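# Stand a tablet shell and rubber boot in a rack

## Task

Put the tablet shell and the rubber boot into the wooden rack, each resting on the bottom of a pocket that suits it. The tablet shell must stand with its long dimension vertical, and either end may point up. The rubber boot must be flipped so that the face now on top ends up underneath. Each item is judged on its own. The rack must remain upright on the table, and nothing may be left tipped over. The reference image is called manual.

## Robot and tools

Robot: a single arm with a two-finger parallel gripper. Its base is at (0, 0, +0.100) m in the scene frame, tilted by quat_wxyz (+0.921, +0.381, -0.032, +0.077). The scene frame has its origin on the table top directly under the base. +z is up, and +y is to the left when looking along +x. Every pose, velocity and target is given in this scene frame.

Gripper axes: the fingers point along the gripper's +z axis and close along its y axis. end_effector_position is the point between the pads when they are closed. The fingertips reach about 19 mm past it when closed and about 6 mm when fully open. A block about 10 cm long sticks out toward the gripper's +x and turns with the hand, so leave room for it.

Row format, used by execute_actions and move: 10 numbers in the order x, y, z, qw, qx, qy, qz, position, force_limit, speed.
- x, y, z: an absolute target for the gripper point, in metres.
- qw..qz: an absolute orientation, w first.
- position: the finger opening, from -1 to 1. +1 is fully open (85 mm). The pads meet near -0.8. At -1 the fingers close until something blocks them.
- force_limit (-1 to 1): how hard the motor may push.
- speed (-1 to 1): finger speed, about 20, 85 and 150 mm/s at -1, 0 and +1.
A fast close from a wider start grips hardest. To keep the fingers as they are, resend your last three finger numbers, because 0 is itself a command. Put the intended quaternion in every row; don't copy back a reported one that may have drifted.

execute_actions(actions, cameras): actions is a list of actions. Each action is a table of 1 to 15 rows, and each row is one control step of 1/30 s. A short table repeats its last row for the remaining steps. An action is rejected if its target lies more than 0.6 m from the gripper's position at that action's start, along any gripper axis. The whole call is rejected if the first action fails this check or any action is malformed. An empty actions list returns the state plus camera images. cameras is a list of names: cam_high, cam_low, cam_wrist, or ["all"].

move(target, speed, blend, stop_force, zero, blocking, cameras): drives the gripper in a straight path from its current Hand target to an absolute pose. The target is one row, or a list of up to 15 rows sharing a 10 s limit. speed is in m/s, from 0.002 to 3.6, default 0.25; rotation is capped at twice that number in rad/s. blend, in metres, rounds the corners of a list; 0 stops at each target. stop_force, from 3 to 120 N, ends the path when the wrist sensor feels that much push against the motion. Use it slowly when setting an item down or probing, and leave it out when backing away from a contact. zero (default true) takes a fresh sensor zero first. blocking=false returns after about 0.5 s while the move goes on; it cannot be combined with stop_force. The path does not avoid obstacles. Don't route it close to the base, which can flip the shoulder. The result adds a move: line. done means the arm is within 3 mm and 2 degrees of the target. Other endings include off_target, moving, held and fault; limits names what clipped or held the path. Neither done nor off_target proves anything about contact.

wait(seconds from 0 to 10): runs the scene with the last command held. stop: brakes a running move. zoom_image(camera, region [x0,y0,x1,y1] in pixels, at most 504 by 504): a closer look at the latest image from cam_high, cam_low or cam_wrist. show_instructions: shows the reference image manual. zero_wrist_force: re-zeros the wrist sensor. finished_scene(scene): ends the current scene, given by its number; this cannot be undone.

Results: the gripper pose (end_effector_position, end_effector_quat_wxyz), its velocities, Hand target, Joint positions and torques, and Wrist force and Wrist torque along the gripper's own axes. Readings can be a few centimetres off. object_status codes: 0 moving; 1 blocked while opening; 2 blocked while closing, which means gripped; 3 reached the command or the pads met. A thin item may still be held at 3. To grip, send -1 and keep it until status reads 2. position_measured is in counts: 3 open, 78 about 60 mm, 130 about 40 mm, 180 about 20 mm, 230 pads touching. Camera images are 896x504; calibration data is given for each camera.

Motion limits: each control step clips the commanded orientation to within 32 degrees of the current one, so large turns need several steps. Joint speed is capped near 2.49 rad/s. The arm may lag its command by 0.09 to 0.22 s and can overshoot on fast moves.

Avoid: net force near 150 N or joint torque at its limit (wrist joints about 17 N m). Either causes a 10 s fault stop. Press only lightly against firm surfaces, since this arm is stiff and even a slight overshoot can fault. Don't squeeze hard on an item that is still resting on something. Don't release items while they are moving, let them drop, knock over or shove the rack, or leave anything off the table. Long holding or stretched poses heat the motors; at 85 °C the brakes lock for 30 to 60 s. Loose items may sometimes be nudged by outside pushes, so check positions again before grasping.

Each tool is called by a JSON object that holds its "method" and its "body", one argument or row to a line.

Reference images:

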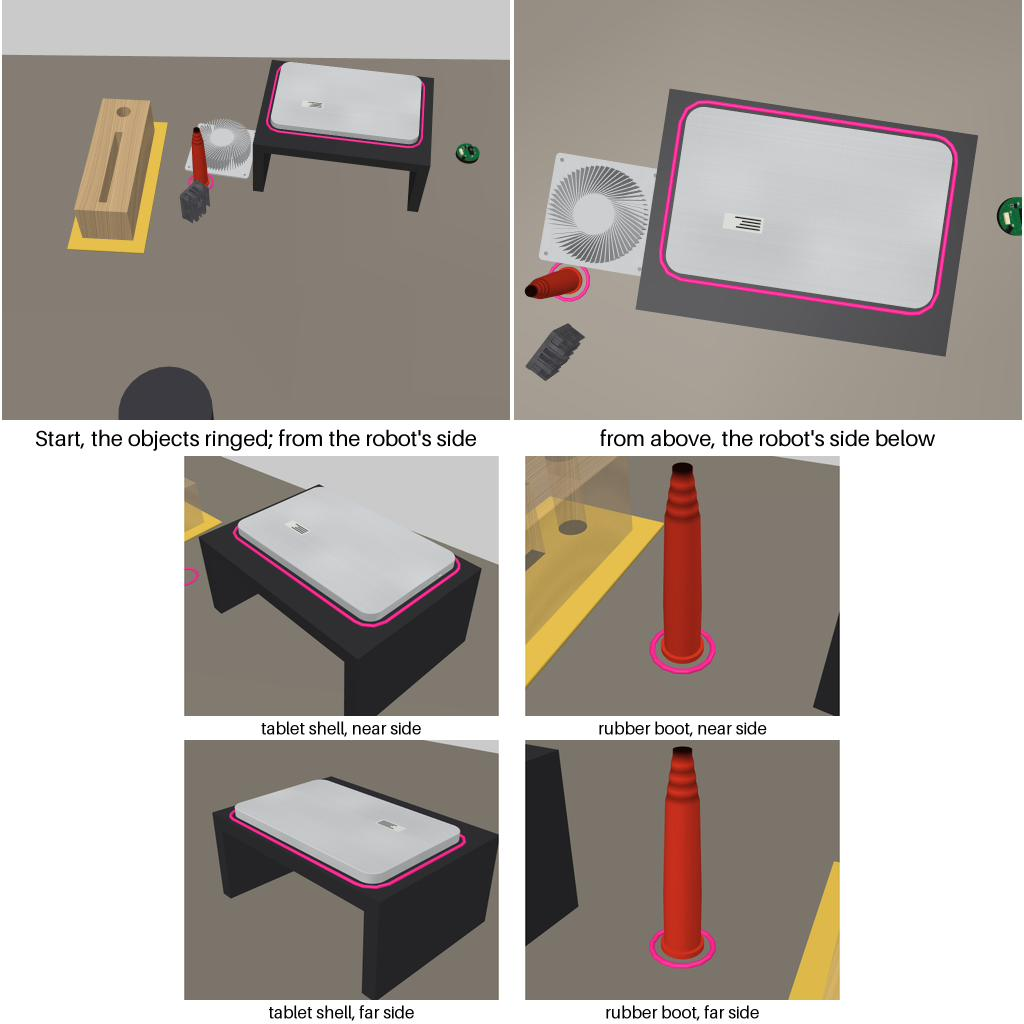

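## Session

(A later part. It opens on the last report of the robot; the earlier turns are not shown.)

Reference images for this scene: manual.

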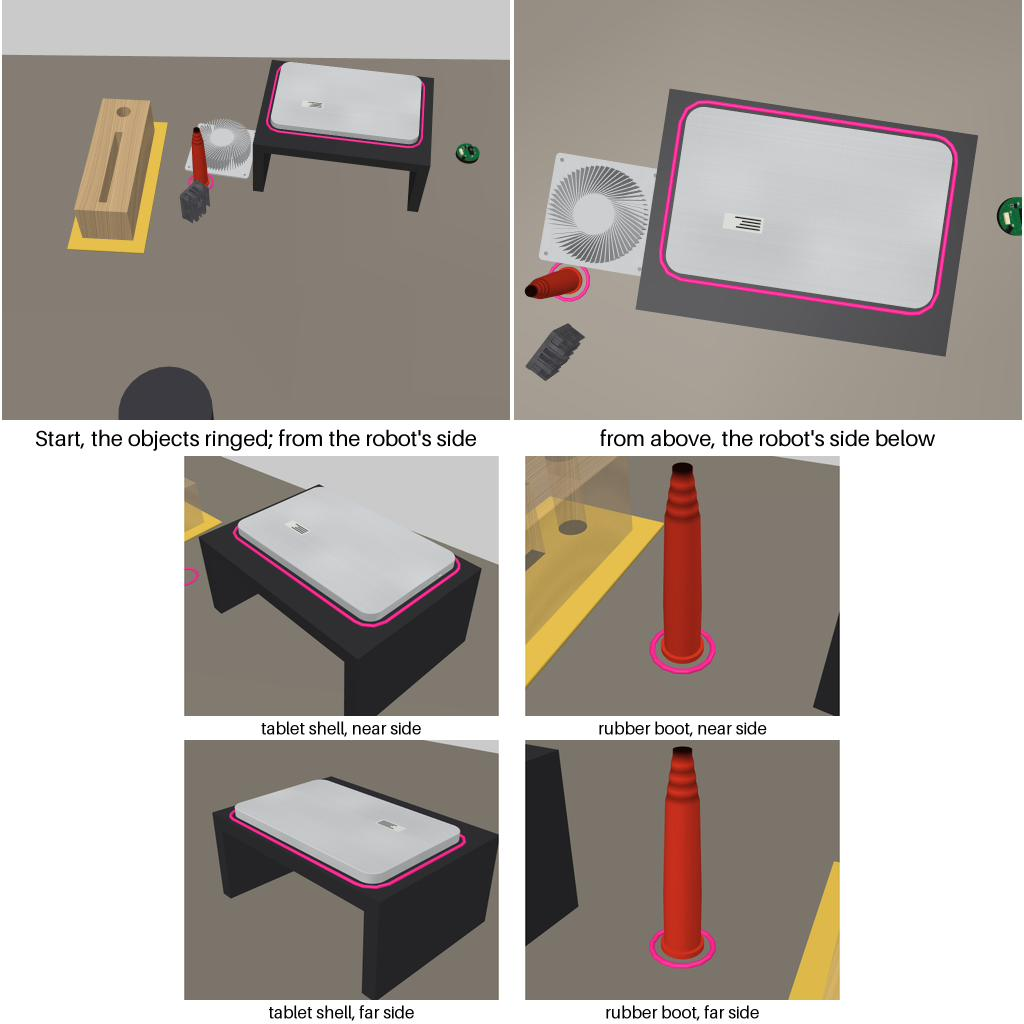

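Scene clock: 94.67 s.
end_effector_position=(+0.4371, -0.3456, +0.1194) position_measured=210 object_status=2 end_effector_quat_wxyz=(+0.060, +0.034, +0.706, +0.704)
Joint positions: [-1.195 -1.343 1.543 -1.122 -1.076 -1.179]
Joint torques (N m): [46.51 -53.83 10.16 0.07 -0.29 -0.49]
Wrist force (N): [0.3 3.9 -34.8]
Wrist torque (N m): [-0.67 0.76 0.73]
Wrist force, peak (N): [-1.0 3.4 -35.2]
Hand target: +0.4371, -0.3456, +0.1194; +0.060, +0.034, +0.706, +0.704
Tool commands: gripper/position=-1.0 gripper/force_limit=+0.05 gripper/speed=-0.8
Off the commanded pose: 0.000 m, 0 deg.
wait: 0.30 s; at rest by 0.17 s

{"method": "move", "body": {
  "target": [
    [0.4366, -0.3491, 0.1194, 0.0597, 0.0340, 0.7064, 0.7044, -1, 0.05, -0.8],
    [0.4366, -0.3491, 0.17, 0.0597, 0.0340, 0.7064, 0.7044, -1, 0.05, -0.8]
  ],
  "speed": [0.04, 0.12],
  "blend": [0.001, 0],
  "cameras": ["cam_wrist", "cam_low", "cam_high"]
}}

Scene clock: 96.13 s.
end_effector_position=(+0.4366, -0.3491, +0.1699) position_measured=214 object_status=2 end_effector_quat_wxyz=(+0.060, +0.034, +0.706, +0.704)
Joint positions: [-1.164 -1.415 1.535 -1.055 -1.057 -1.15]
Joint torques (N m): [37.86 -66.88 -28.05 3.51 3.86 1.59]
Wrist force (N): [-2.8 -0.3 -2.1]
Wrist torque (N m): [0.53 0.48 0.13]
Wrist force, peak (N): [-1.2 2.5 -35.7]
Hand target: +0.4366, -0.3491, +0.1700; +0.060, +0.034, +0.706, +0.704
Off the commanded pose: 0.000 m, 0 deg.
move: done
camera_calibration:
cam_wrist: T_world_to_cam=[[-0.0341917, 0.017989, 0.999253, -0.13951], [0.88345, -0.466929, 0.0386351, -0.539525], [0.467275, 0.884112, 0.0000727257, 0.232455], [0, 0, 0, 1]] pos_world=[0.363253, -0.454927, 0.160234]

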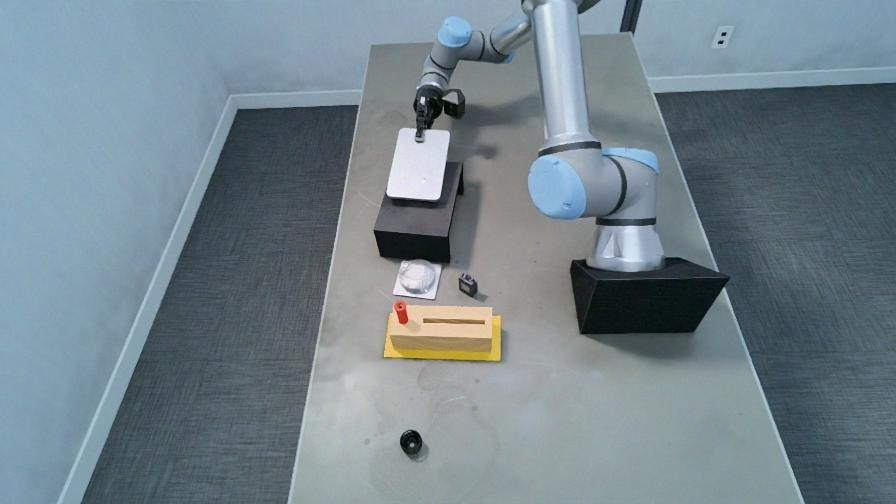

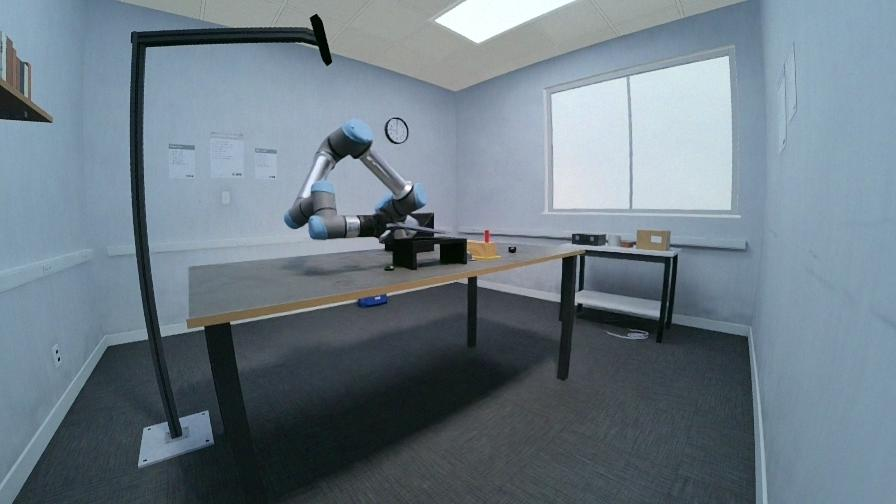

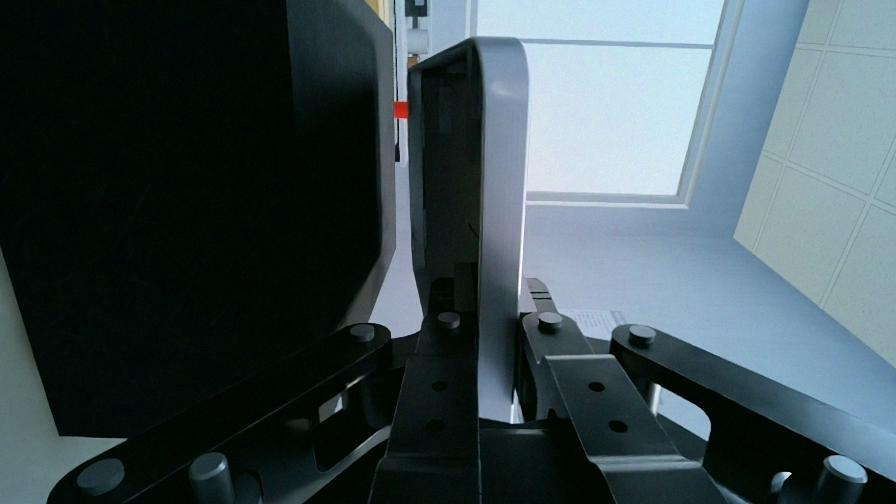

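{"method": "move", "body": {
  "target": [
    [0.43, -0.36, 0.22, 0.0597, 0.0340, 0.7064, 0.7044, -1, 0.05, -0.8],
    [0.39, -0.12, 0.37, 0.02, 0.02, 0.9996, 0.02, -1, 0.05, -0.8],
    [0.358, 0.107, 0.335, 0, 0.0131, 0.9999, 0, -1, 0.05, -0.8]
  ],
  "blend": [0.03, 0.06, 0],
  "speed": [0.2, 0.4, 0.4],
  "cameras": ["all"]
}}

{"method": "zoom_image", "body": {
  "camera": "cam_wrist",
  "region": [280, 0, 680, 400]
}}

{"method": "zoom_image", "body": {
  "camera": "cam_high",
  "region": [370, 160, 530, 370]
}}

{"method": "zoom_image", "body": {
  "camera": "cam_low",
  "region": [420, 160, 540, 280]
}}

Scene clock: 100.43 s.
end_effector_position=(+0.3580, +0.1070, +0.3350) position_measured=214 object_status=2 end_effector_quat_wxyz=(+0.000, +0.013, +1.000, +0.000)
Joint positions: [0.459 -1.229 1.888 -1.7 -2.181 0.823]
Joint torques (N m): [29.42 -1.88 -39.82 -4.42 2.56 1.44]
Wrist force (N): [-0.8 -0.7 -1.5]
Wrist torque (N m): [-0.27 0.07 0.31]
Wrist force, peak (N): [-3.3 -0.4 -3.3]
Hand target: +0.3580, +0.1070, +0.3350; +0.000, +0.013, +1.000, +0.000
Off the commanded pose: 0.000 m, 0 deg.
move: done; blend cut to 0.0258 m at target 1
camera_calibration:
cam_wrist: T_world_to_cam=[[0.0263376, 0.999569, -0.0129399, -0.102865], [0.937995, -0.0202352, 0.346058, -0.433858], [0.345647, -0.0212519, -0.938124, 0.320586], [0, 0, 0, 1]] pos_world=[0.298856, 0.100854, 0.449558]

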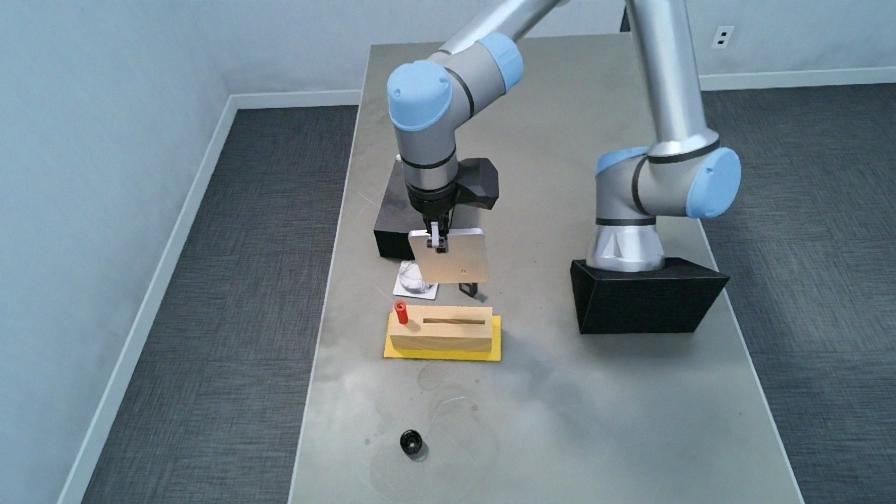

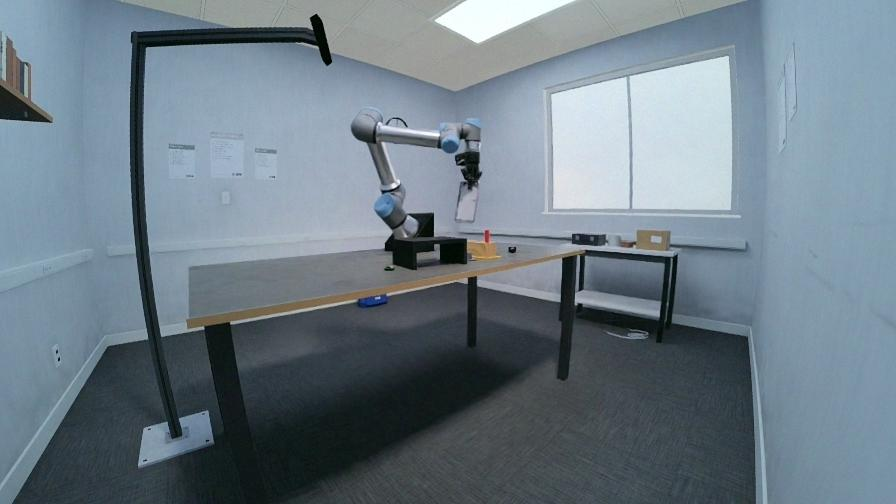

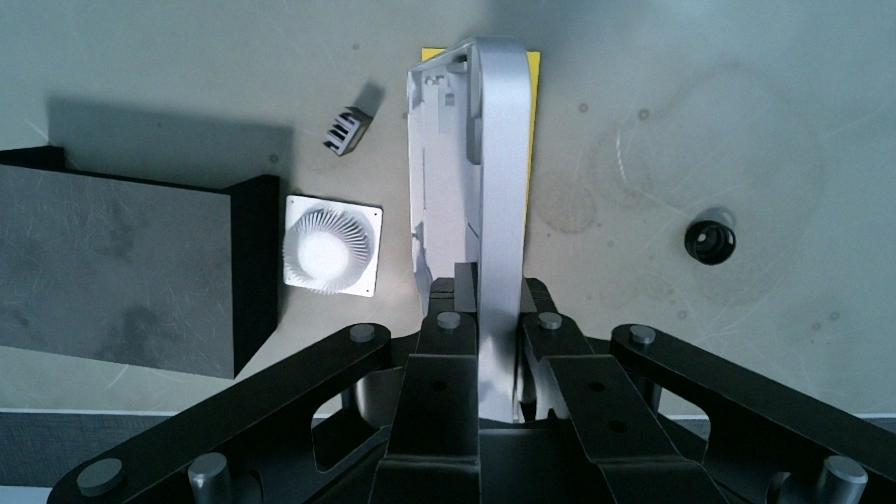

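Scaled by 1.260 from the camera's 896x504 image, which has a finer 1280x720 frame.

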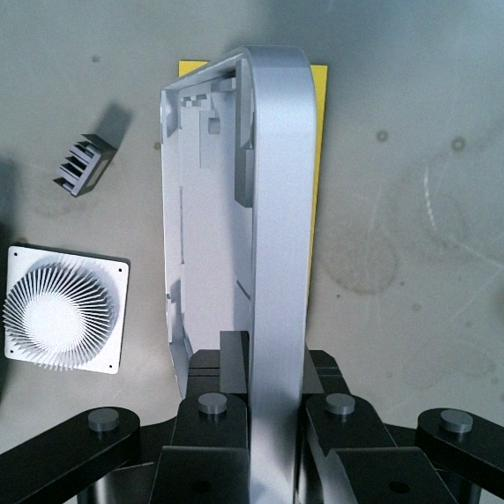

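Scaled by 2.400 from the camera's 896x504 image, which has a finer 1280x720 frame.

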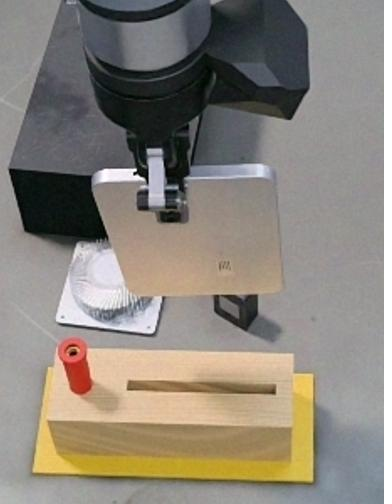

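Scaled by 4.200 from the camera's 896x504 image, which has a finer 1280x720 frame.

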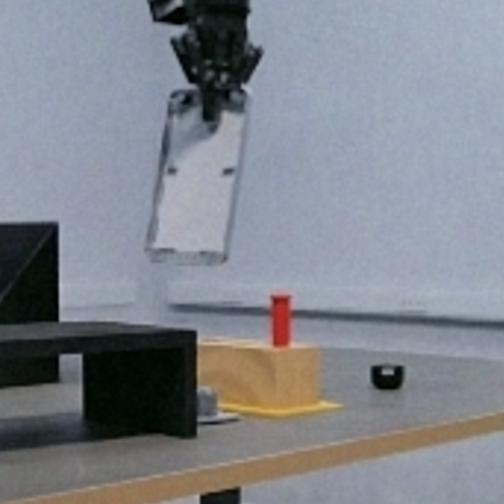

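{"method": "move", "body": {
  "target": [0.356, 0.110, 0.285, 0.0208, 0.0115, 0.9969, 0.0753, -1, 0.05, -0.8],
  "speed": 0.15,
  "cameras": ["all"]
}}

{"method": "zoom_image", "body": {
  "camera": "cam_wrist",
  "region": [330, 0, 650, 320]
}}

{"method": "zoom_image", "body": {
  "camera": "cam_high",
  "region": [380, 230, 520, 370]
}}

{"method": "zoom_image", "body": {
  "camera": "cam_low",
  "region": [440, 180, 520, 270]
}}

Scene clock: 102.53 s.
end_effector_position=(+0.3560, +0.1100, +0.2850) position_measured=214 object_status=2 end_effector_quat_wxyz=(+0.021, +0.012, +0.997, +0.075)
Joint positions: [0.371 -1.301 2.1 -2.049 -2.13 0.636]
Joint torques (N m): [2.79 -25.08 -4.3 -4.72 2.82 -1.09]
Wrist force (N): [-0.7 -0.6 -2.0]
Wrist torque (N m): [-0.20 0.06 0.38]
Wrist force, peak (N): [-1.9 -0.1 -3.0]
Hand target: +0.3560, +0.1100, +0.2850; +0.021, +0.012, +0.997, +0.075
Off the commanded pose: 0.000 m, 0 deg.
move: done
camera_calibration:
cam_wrist: T_world_to_cam=[[0.0204494, 0.990261, 0.137716, -0.146393], [0.922315, -0.0718513, 0.379699, -0.412931], [0.385896, 0.119253, -0.914802, 0.238029], [0, 0, 0, 1]] pos_world=[0.291992, 0.0869121, 0.394699]

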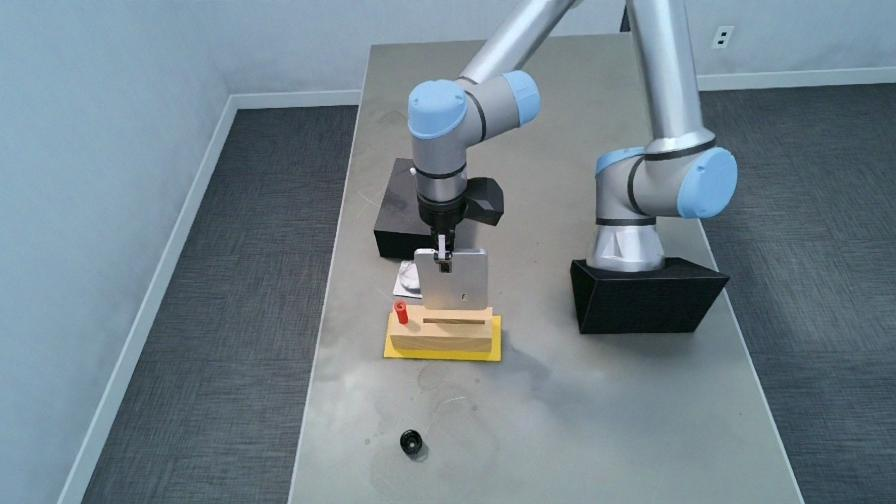

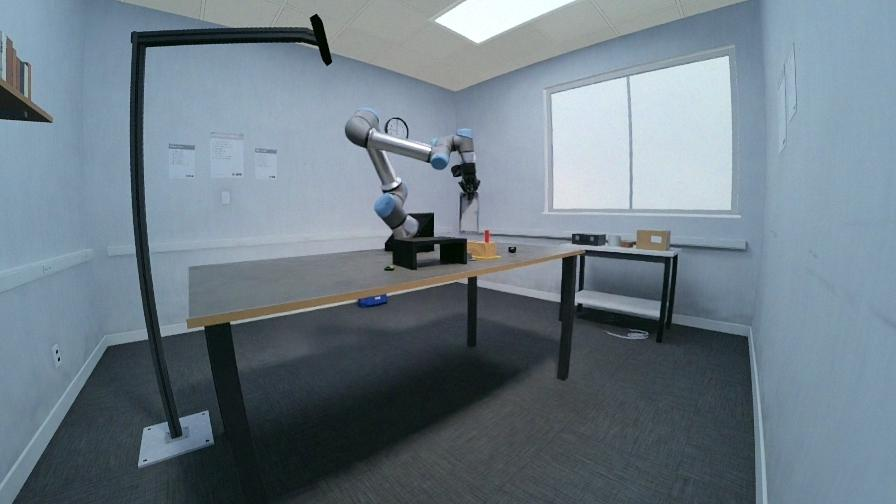

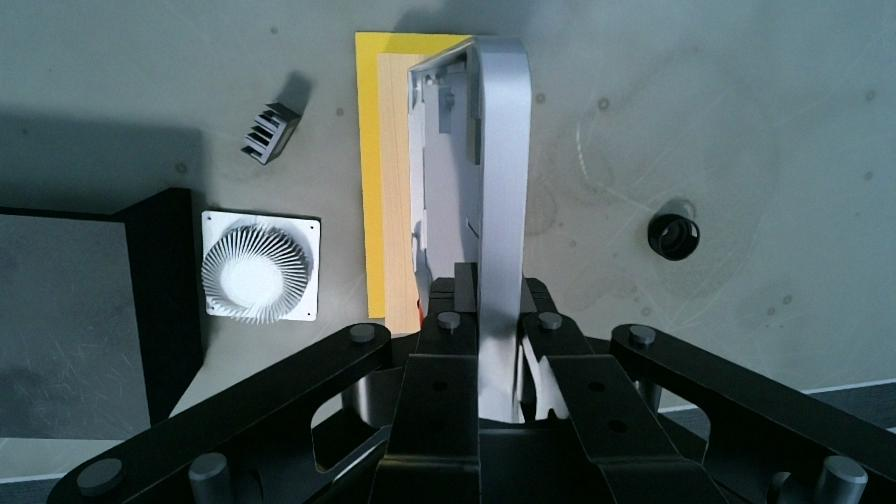

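Scaled by 1.575 from the camera's 896x504 image, which has a finer 1280x720 frame.

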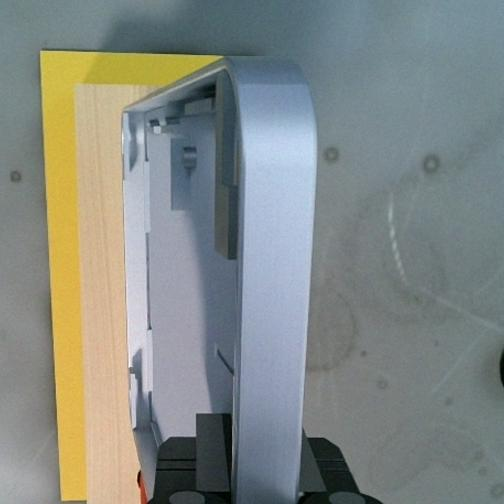

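Scaled by 3.600 from the camera's 896x504 image, which has a finer 1280x720 frame.

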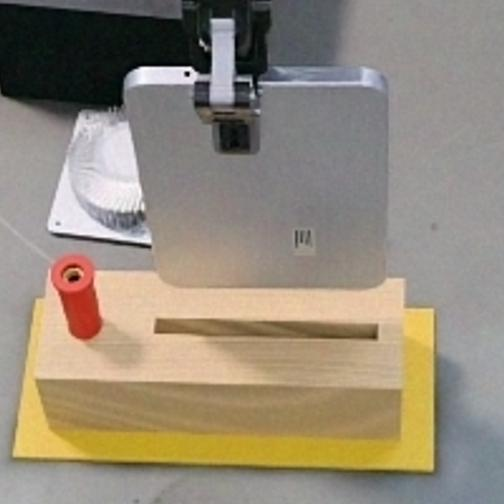

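Scaled by 5.600 from the camera's 896x504 image, which has a finer 1280x720 frame.

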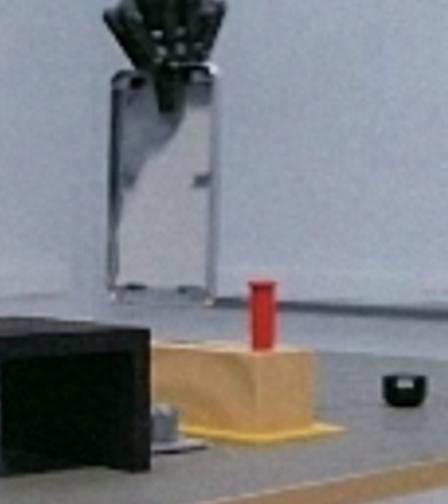

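{"method": "move", "body": {
  "target": [0.3604, 0.1165, 0.268, 0.0207, 0.0118, 0.9958, 0.0883, -1, 0.05, -0.8],
  "speed": 0.1,
  "cameras": ["all"]
}}

{"method": "zoom_image", "body": {
  "camera": "cam_wrist",
  "region": [330, 0, 650, 320]
}}

{"method": "zoom_image", "body": {
  "camera": "cam_high",
  "region": [400, 250, 510, 360]
}}

{"method": "zoom_image", "body": {
  "camera": "cam_low",
  "region": [440, 180, 520, 270]
}}

Scene clock: 104.33 s.
end_effector_position=(+0.3604, +0.1165, +0.2680) position_measured=214 object_status=2 end_effector_quat_wxyz=(+0.021, +0.012, +0.996, +0.088)
Joint positions: [0.343 -1.283 2.134 -2.135 -2.117 0.597]
Joint torques (N m): [3.1 -1.3 -3.7 -4.7 2.83 -1.26]
Wrist force (N): [-1.0 -0.7 -2.0]
Wrist torque (N m): [-0.22 0.10 0.38]
Wrist force, peak (N): [-1.1 -0.9 -2.5]
Hand target: +0.3604, +0.1165, +0.2680; +0.021, +0.012, +0.996, +0.088
Off the commanded pose: 0.000 m, 0 deg.
move: done
camera_calibration:
cam_wrist: T_world_to_cam=[[0.0205133, 0.986319, 0.163566, -0.157049], [0.922235, -0.0818441, 0.377869, -0.408416], [0.386086, 0.143094, -0.911297, 0.216233], [0, 0, 0, 1]] pos_world=[0.296392, 0.090532, 0.377068]

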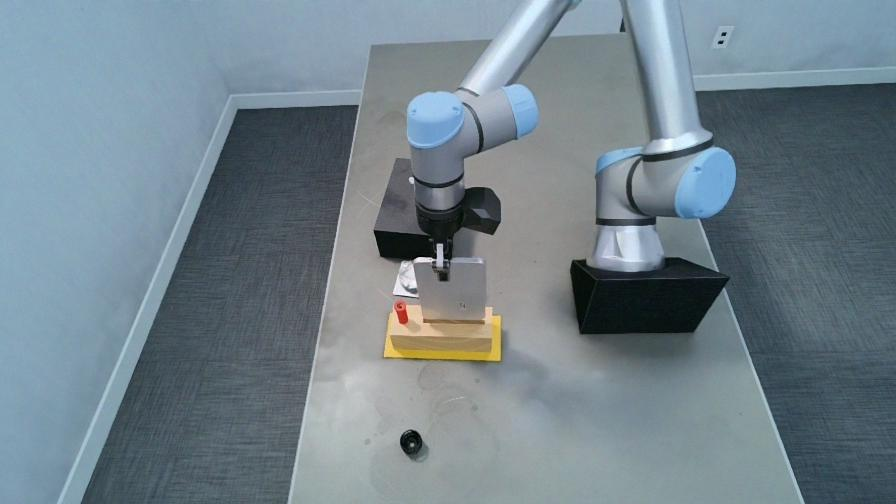

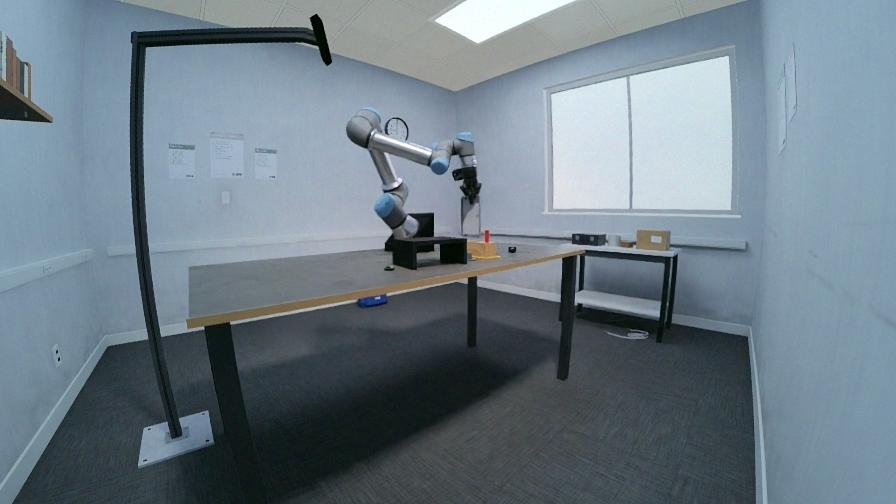

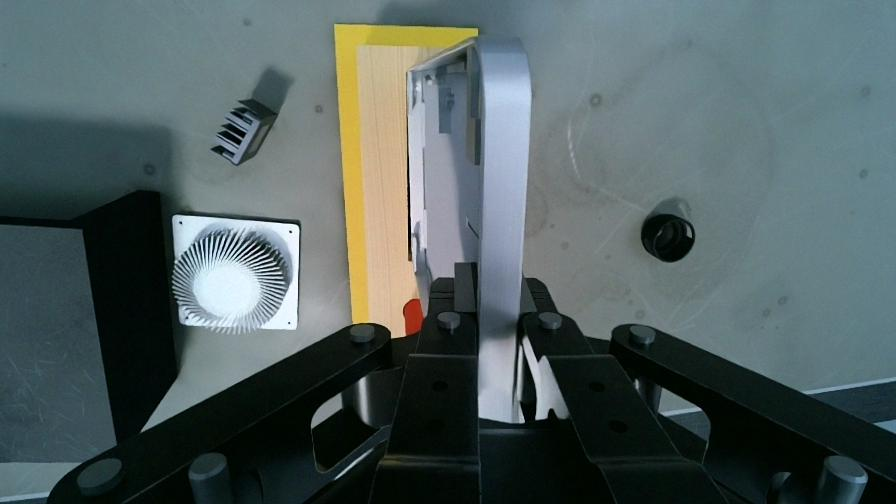

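Scaled by 1.575 from the camera's 896x504 image, which has a finer 1280x720 frame.

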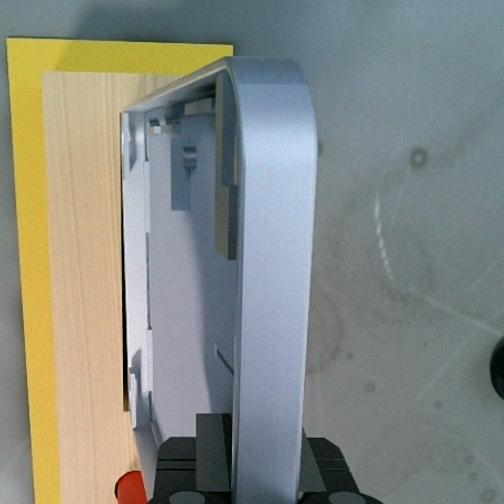

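Scaled by 4.582 from the camera's 896x504 image, which has a finer 1280x720 frame.

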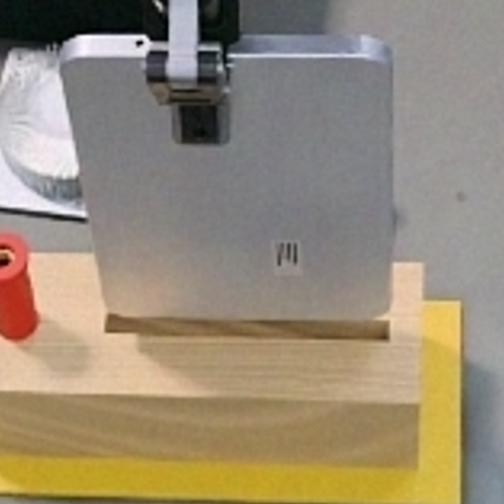

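Scaled by 5.600 from the camera's 896x504 image, which has a finer 1280x720 frame.

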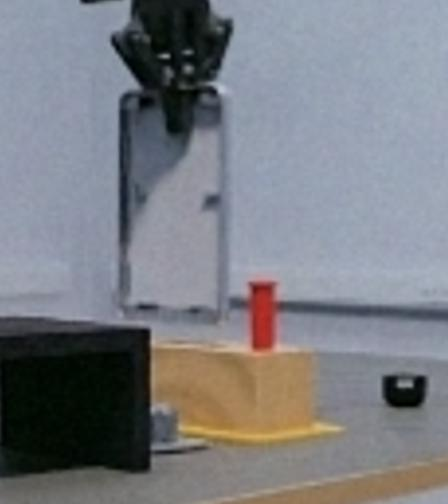

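{"method": "zoom_image", "body": {
  "camera": "cam_wrist",
  "region": [395, 50, 435, 110]
}}

{"method": "zoom_image", "body": {
  "camera": "cam_wrist",
  "region": [395, 200, 435, 290]
}}

{"method": "zoom_image", "body": {
  "camera": "cam_high",
  "region": [415, 305, 460, 335]
}}

{"method": "zoom_image", "body": {
  "camera": "cam_high",
  "region": [455, 305, 500, 335]
}}

Scaled by 8.400 from the camera's 896x504 image, which has a finer 1280x720 frame.

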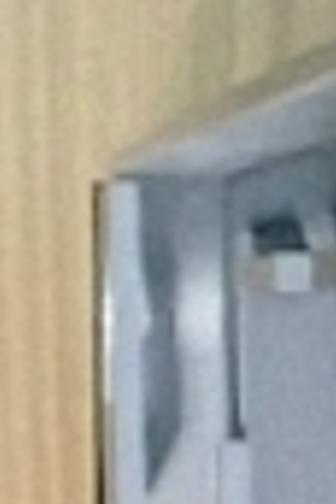

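Scaled by 5.600 from the camera's 896x504 image, which has a finer 1280x720 frame.

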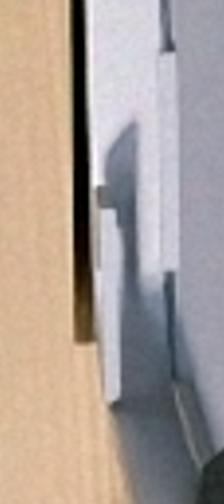

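Scaled by 11.200 from the camera's 896x504 image, which has a finer 1280x720 frame.

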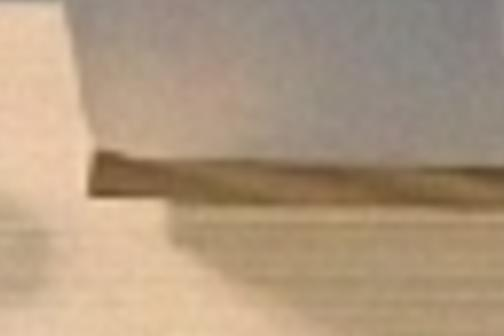

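Scaled by 11.200 from the camera's 896x504 image, which has a finer 1280x720 frame.

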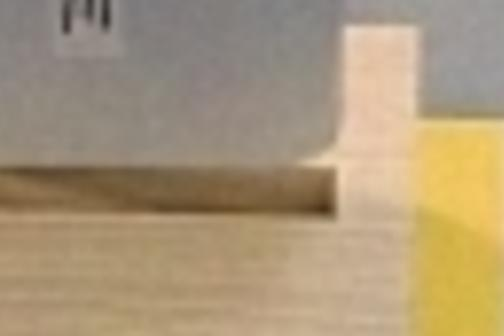

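{"method": "move", "body": {
  "target": [0.3600, 0.1151, 0.2575, 0.0255, 0.0185, 0.9953, 0.0918, -1, 0.05, -0.8],
  "speed": 0.05,
  "cameras": ["cam_high", "cam_wrist", "cam_low"]
}}

{"method": "zoom_image", "body": {
  "camera": "cam_wrist",
  "region": [390, 40, 440, 110]
}}

{"method": "zoom_image", "body": {
  "camera": "cam_wrist",
  "region": [390, 200, 440, 290]
}}

{"method": "zoom_image", "body": {
  "camera": "cam_high",
  "region": [415, 305, 460, 335]
}}

{"method": "zoom_image", "body": {
  "camera": "cam_high",
  "region": [455, 305, 500, 335]
}}

{"method": "zoom_image", "body": {
  "camera": "cam_low",
  "region": [440, 180, 520, 270]
}}

Scene clock: 107.30 s.
end_effector_position=(+0.3600, +0.1151, +0.2575) position_measured=214 object_status=2 end_effector_quat_wxyz=(+0.025, +0.018, +0.995, +0.092)
Joint positions: [0.328 -1.285 2.167 -2.19 -2.122 0.585]
Joint torques (N m): [3.39 -26.03 -1.81 -4.57 -1.85 -1.12]
Wrist force (N): [-1.2 -0.5 -1.9]
Wrist torque (N m): [-0.19 0.14 0.37]
Wrist force, peak (N): [-1.2 -0.5 -2.3]
Hand target: +0.3600, +0.1151, +0.2575; +0.025, +0.018, +0.995, +0.092
Off the commanded pose: 0.000 m, 0 deg.
move: done
camera_calibration:
cam_wrist: T_world_to_cam=[[0.0329922, 0.984736, 0.1709, -0.160112], [0.917776, -0.0975528, 0.384929, -0.402643], [0.395725, 0.144148, -0.906986, 0.20237], [0, 0, 0, 1]] pos_world=[0.294735, 0.0892173, 0.365899]

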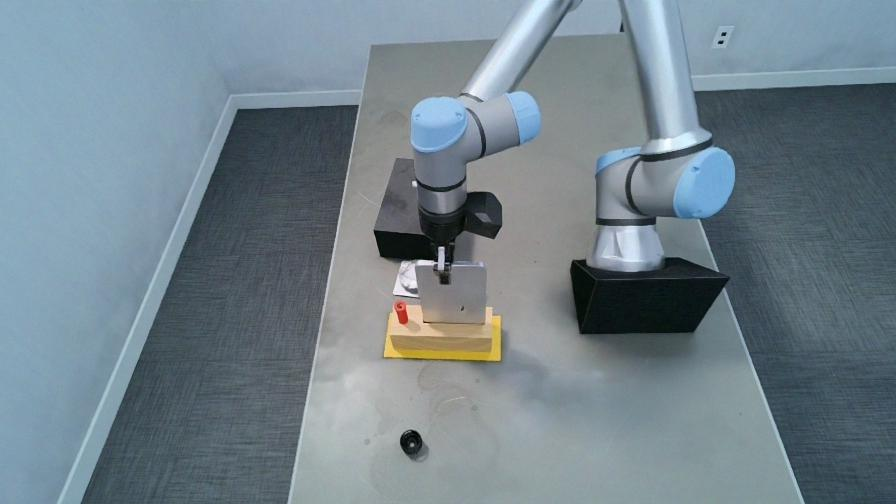

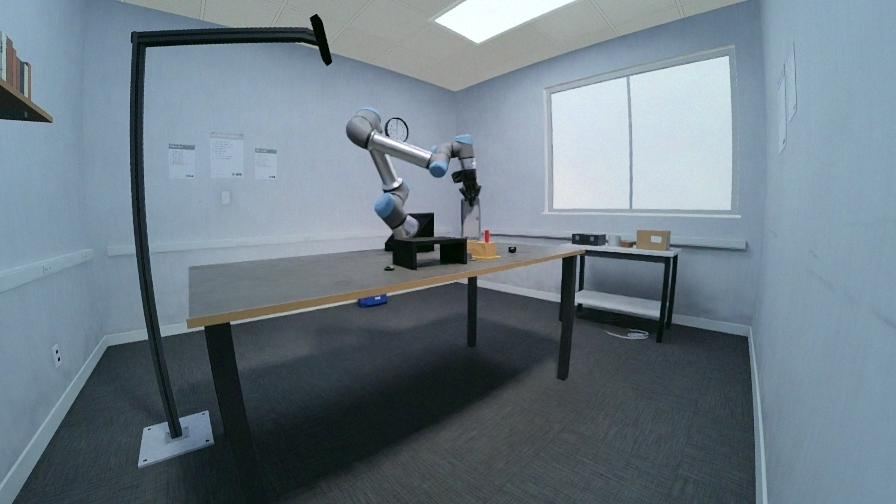

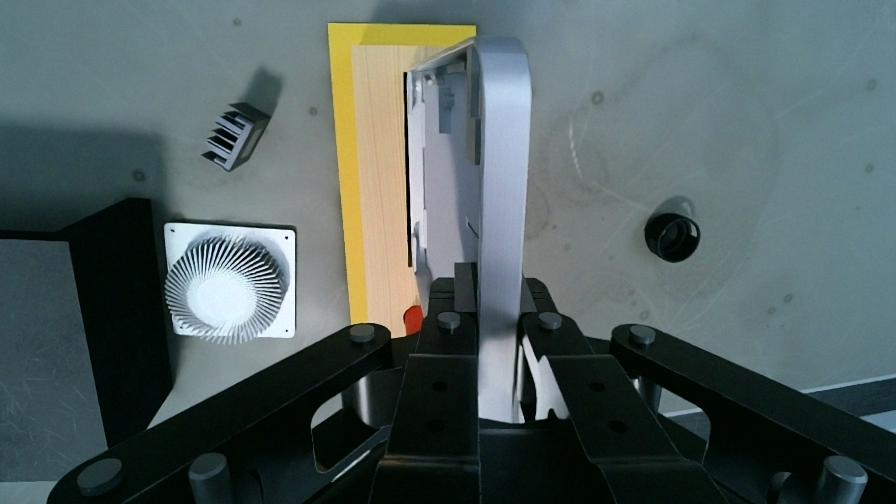

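Scaled by 7.200 from the camera's 896x504 image, which has a finer 1280x720 frame.

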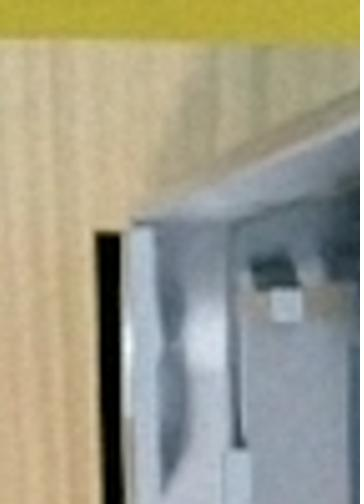

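Scaled by 5.600 from the camera's 896x504 image, which has a finer 1280x720 frame.

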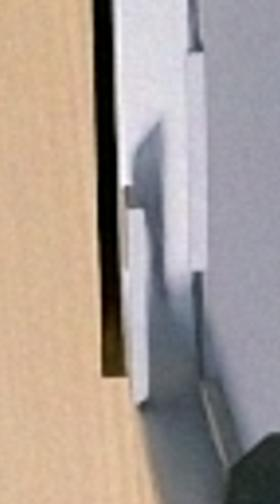

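Scaled by 11.200 from the camera's 896x504 image, which has a finer 1280x720 frame.

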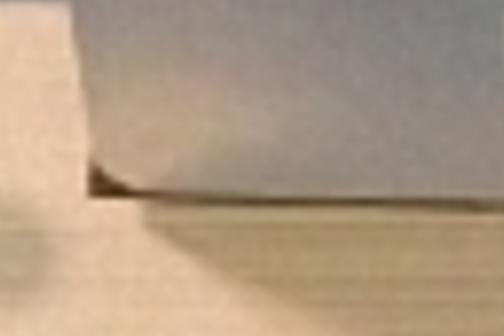

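Scaled by 11.200 from the camera's 896x504 image, which has a finer 1280x720 frame.

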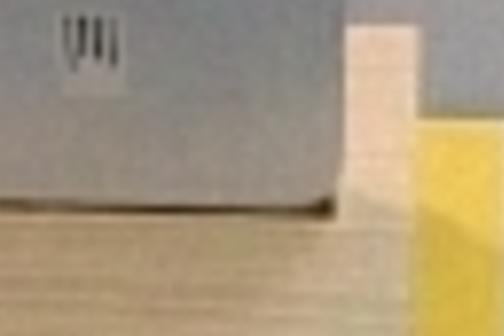

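Scaled by 5.600 from the camera's 896x504 image, which has a finer 1280x720 frame.

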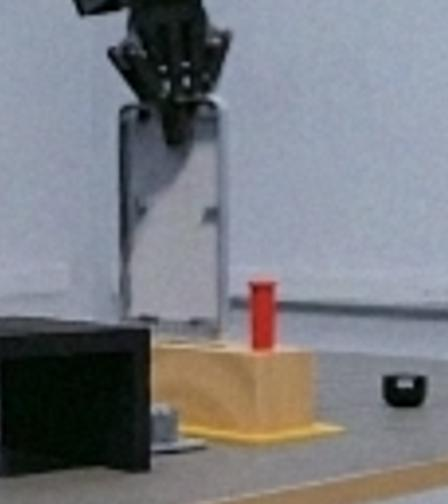

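{"method": "move", "body": {
  "target": [0.3612, 0.1131, 0.2575, 0.0255, 0.0185, 0.9953, 0.0918, -1, 0.05, -0.8],
  "speed": 0.03,
  "cameras": ["cam_high", "cam_wrist"]
}}

{"method": "zoom_image", "body": {
  "camera": "cam_wrist",
  "region": [390, 40, 440, 110]
}}

{"method": "zoom_image", "body": {
  "camera": "cam_wrist",
  "region": [390, 200, 440, 290]
}}

{"method": "zoom_image", "body": {
  "camera": "cam_high",
  "region": [415, 305, 460, 335]
}}

{"method": "zoom_image", "body": {
  "camera": "cam_high",
  "region": [455, 305, 500, 335]
}}

Scene clock: 108.73 s.
end_effector_position=(+0.3611, +0.1131, +0.2575) position_measured=214 object_status=2 end_effector_quat_wxyz=(+0.025, +0.018, +0.995, +0.092)
Joint positions: [0.324 -1.288 2.167 -2.19 -2.123 0.58]
Joint torques (N m): [3.01 -26.46 -35.83 -0.47 -1.95 -1.21]
Wrist force (N): [-1.1 -0.7 -1.8]
Wrist torque (N m): [-0.20 0.13 0.37]
Wrist force, peak (N): [-1.5 -0.4 -2.1]
Hand target: +0.3612, +0.1131, +0.2575; +0.025, +0.018, +0.995, +0.092
Off the commanded pose: 0.000 m, 0 deg.
move: done
camera_calibration:
cam_wrist: T_world_to_cam=[[0.0329012, 0.984745, 0.170864, -0.15822], [0.91778, -0.0974559, 0.384945, -0.403815], [0.395725, 0.14415, -0.906985, 0.202118], [0, 0, 0, 1]] pos_world=[0.295835, 0.0873174, 0.365799]
Images, in order (width x height): cam_high 896x504, cam_wrist 896x504.

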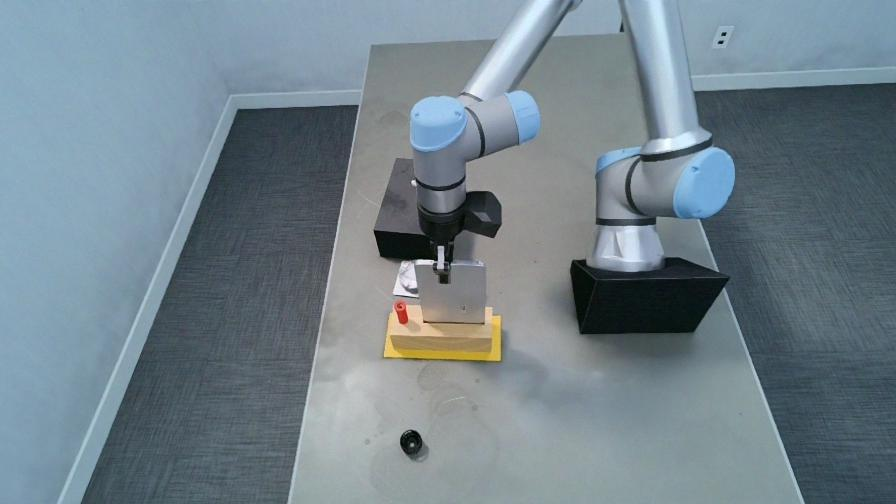

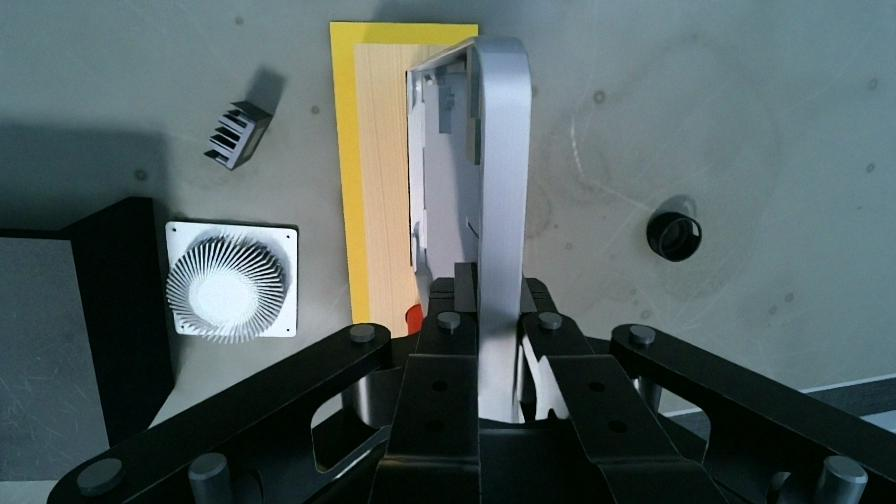

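Scaled by 7.200 from the camera's 896x504 image, which has a finer 1280x720 frame.

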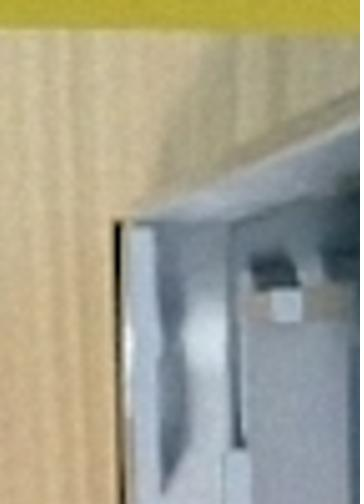

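Scaled by 5.600 from the camera's 896x504 image, which has a finer 1280x720 frame.

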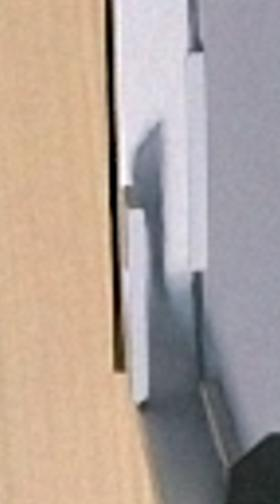

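Scaled by 11.200 from the camera's 896x504 image, which has a finer 1280x720 frame.

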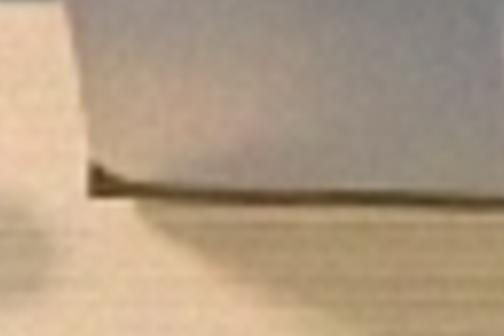

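Scaled by 11.200 from the camera's 896x504 image, which has a finer 1280x720 frame.

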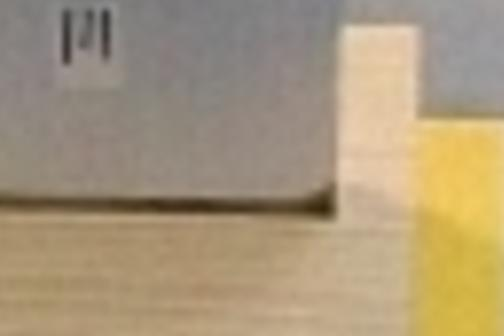

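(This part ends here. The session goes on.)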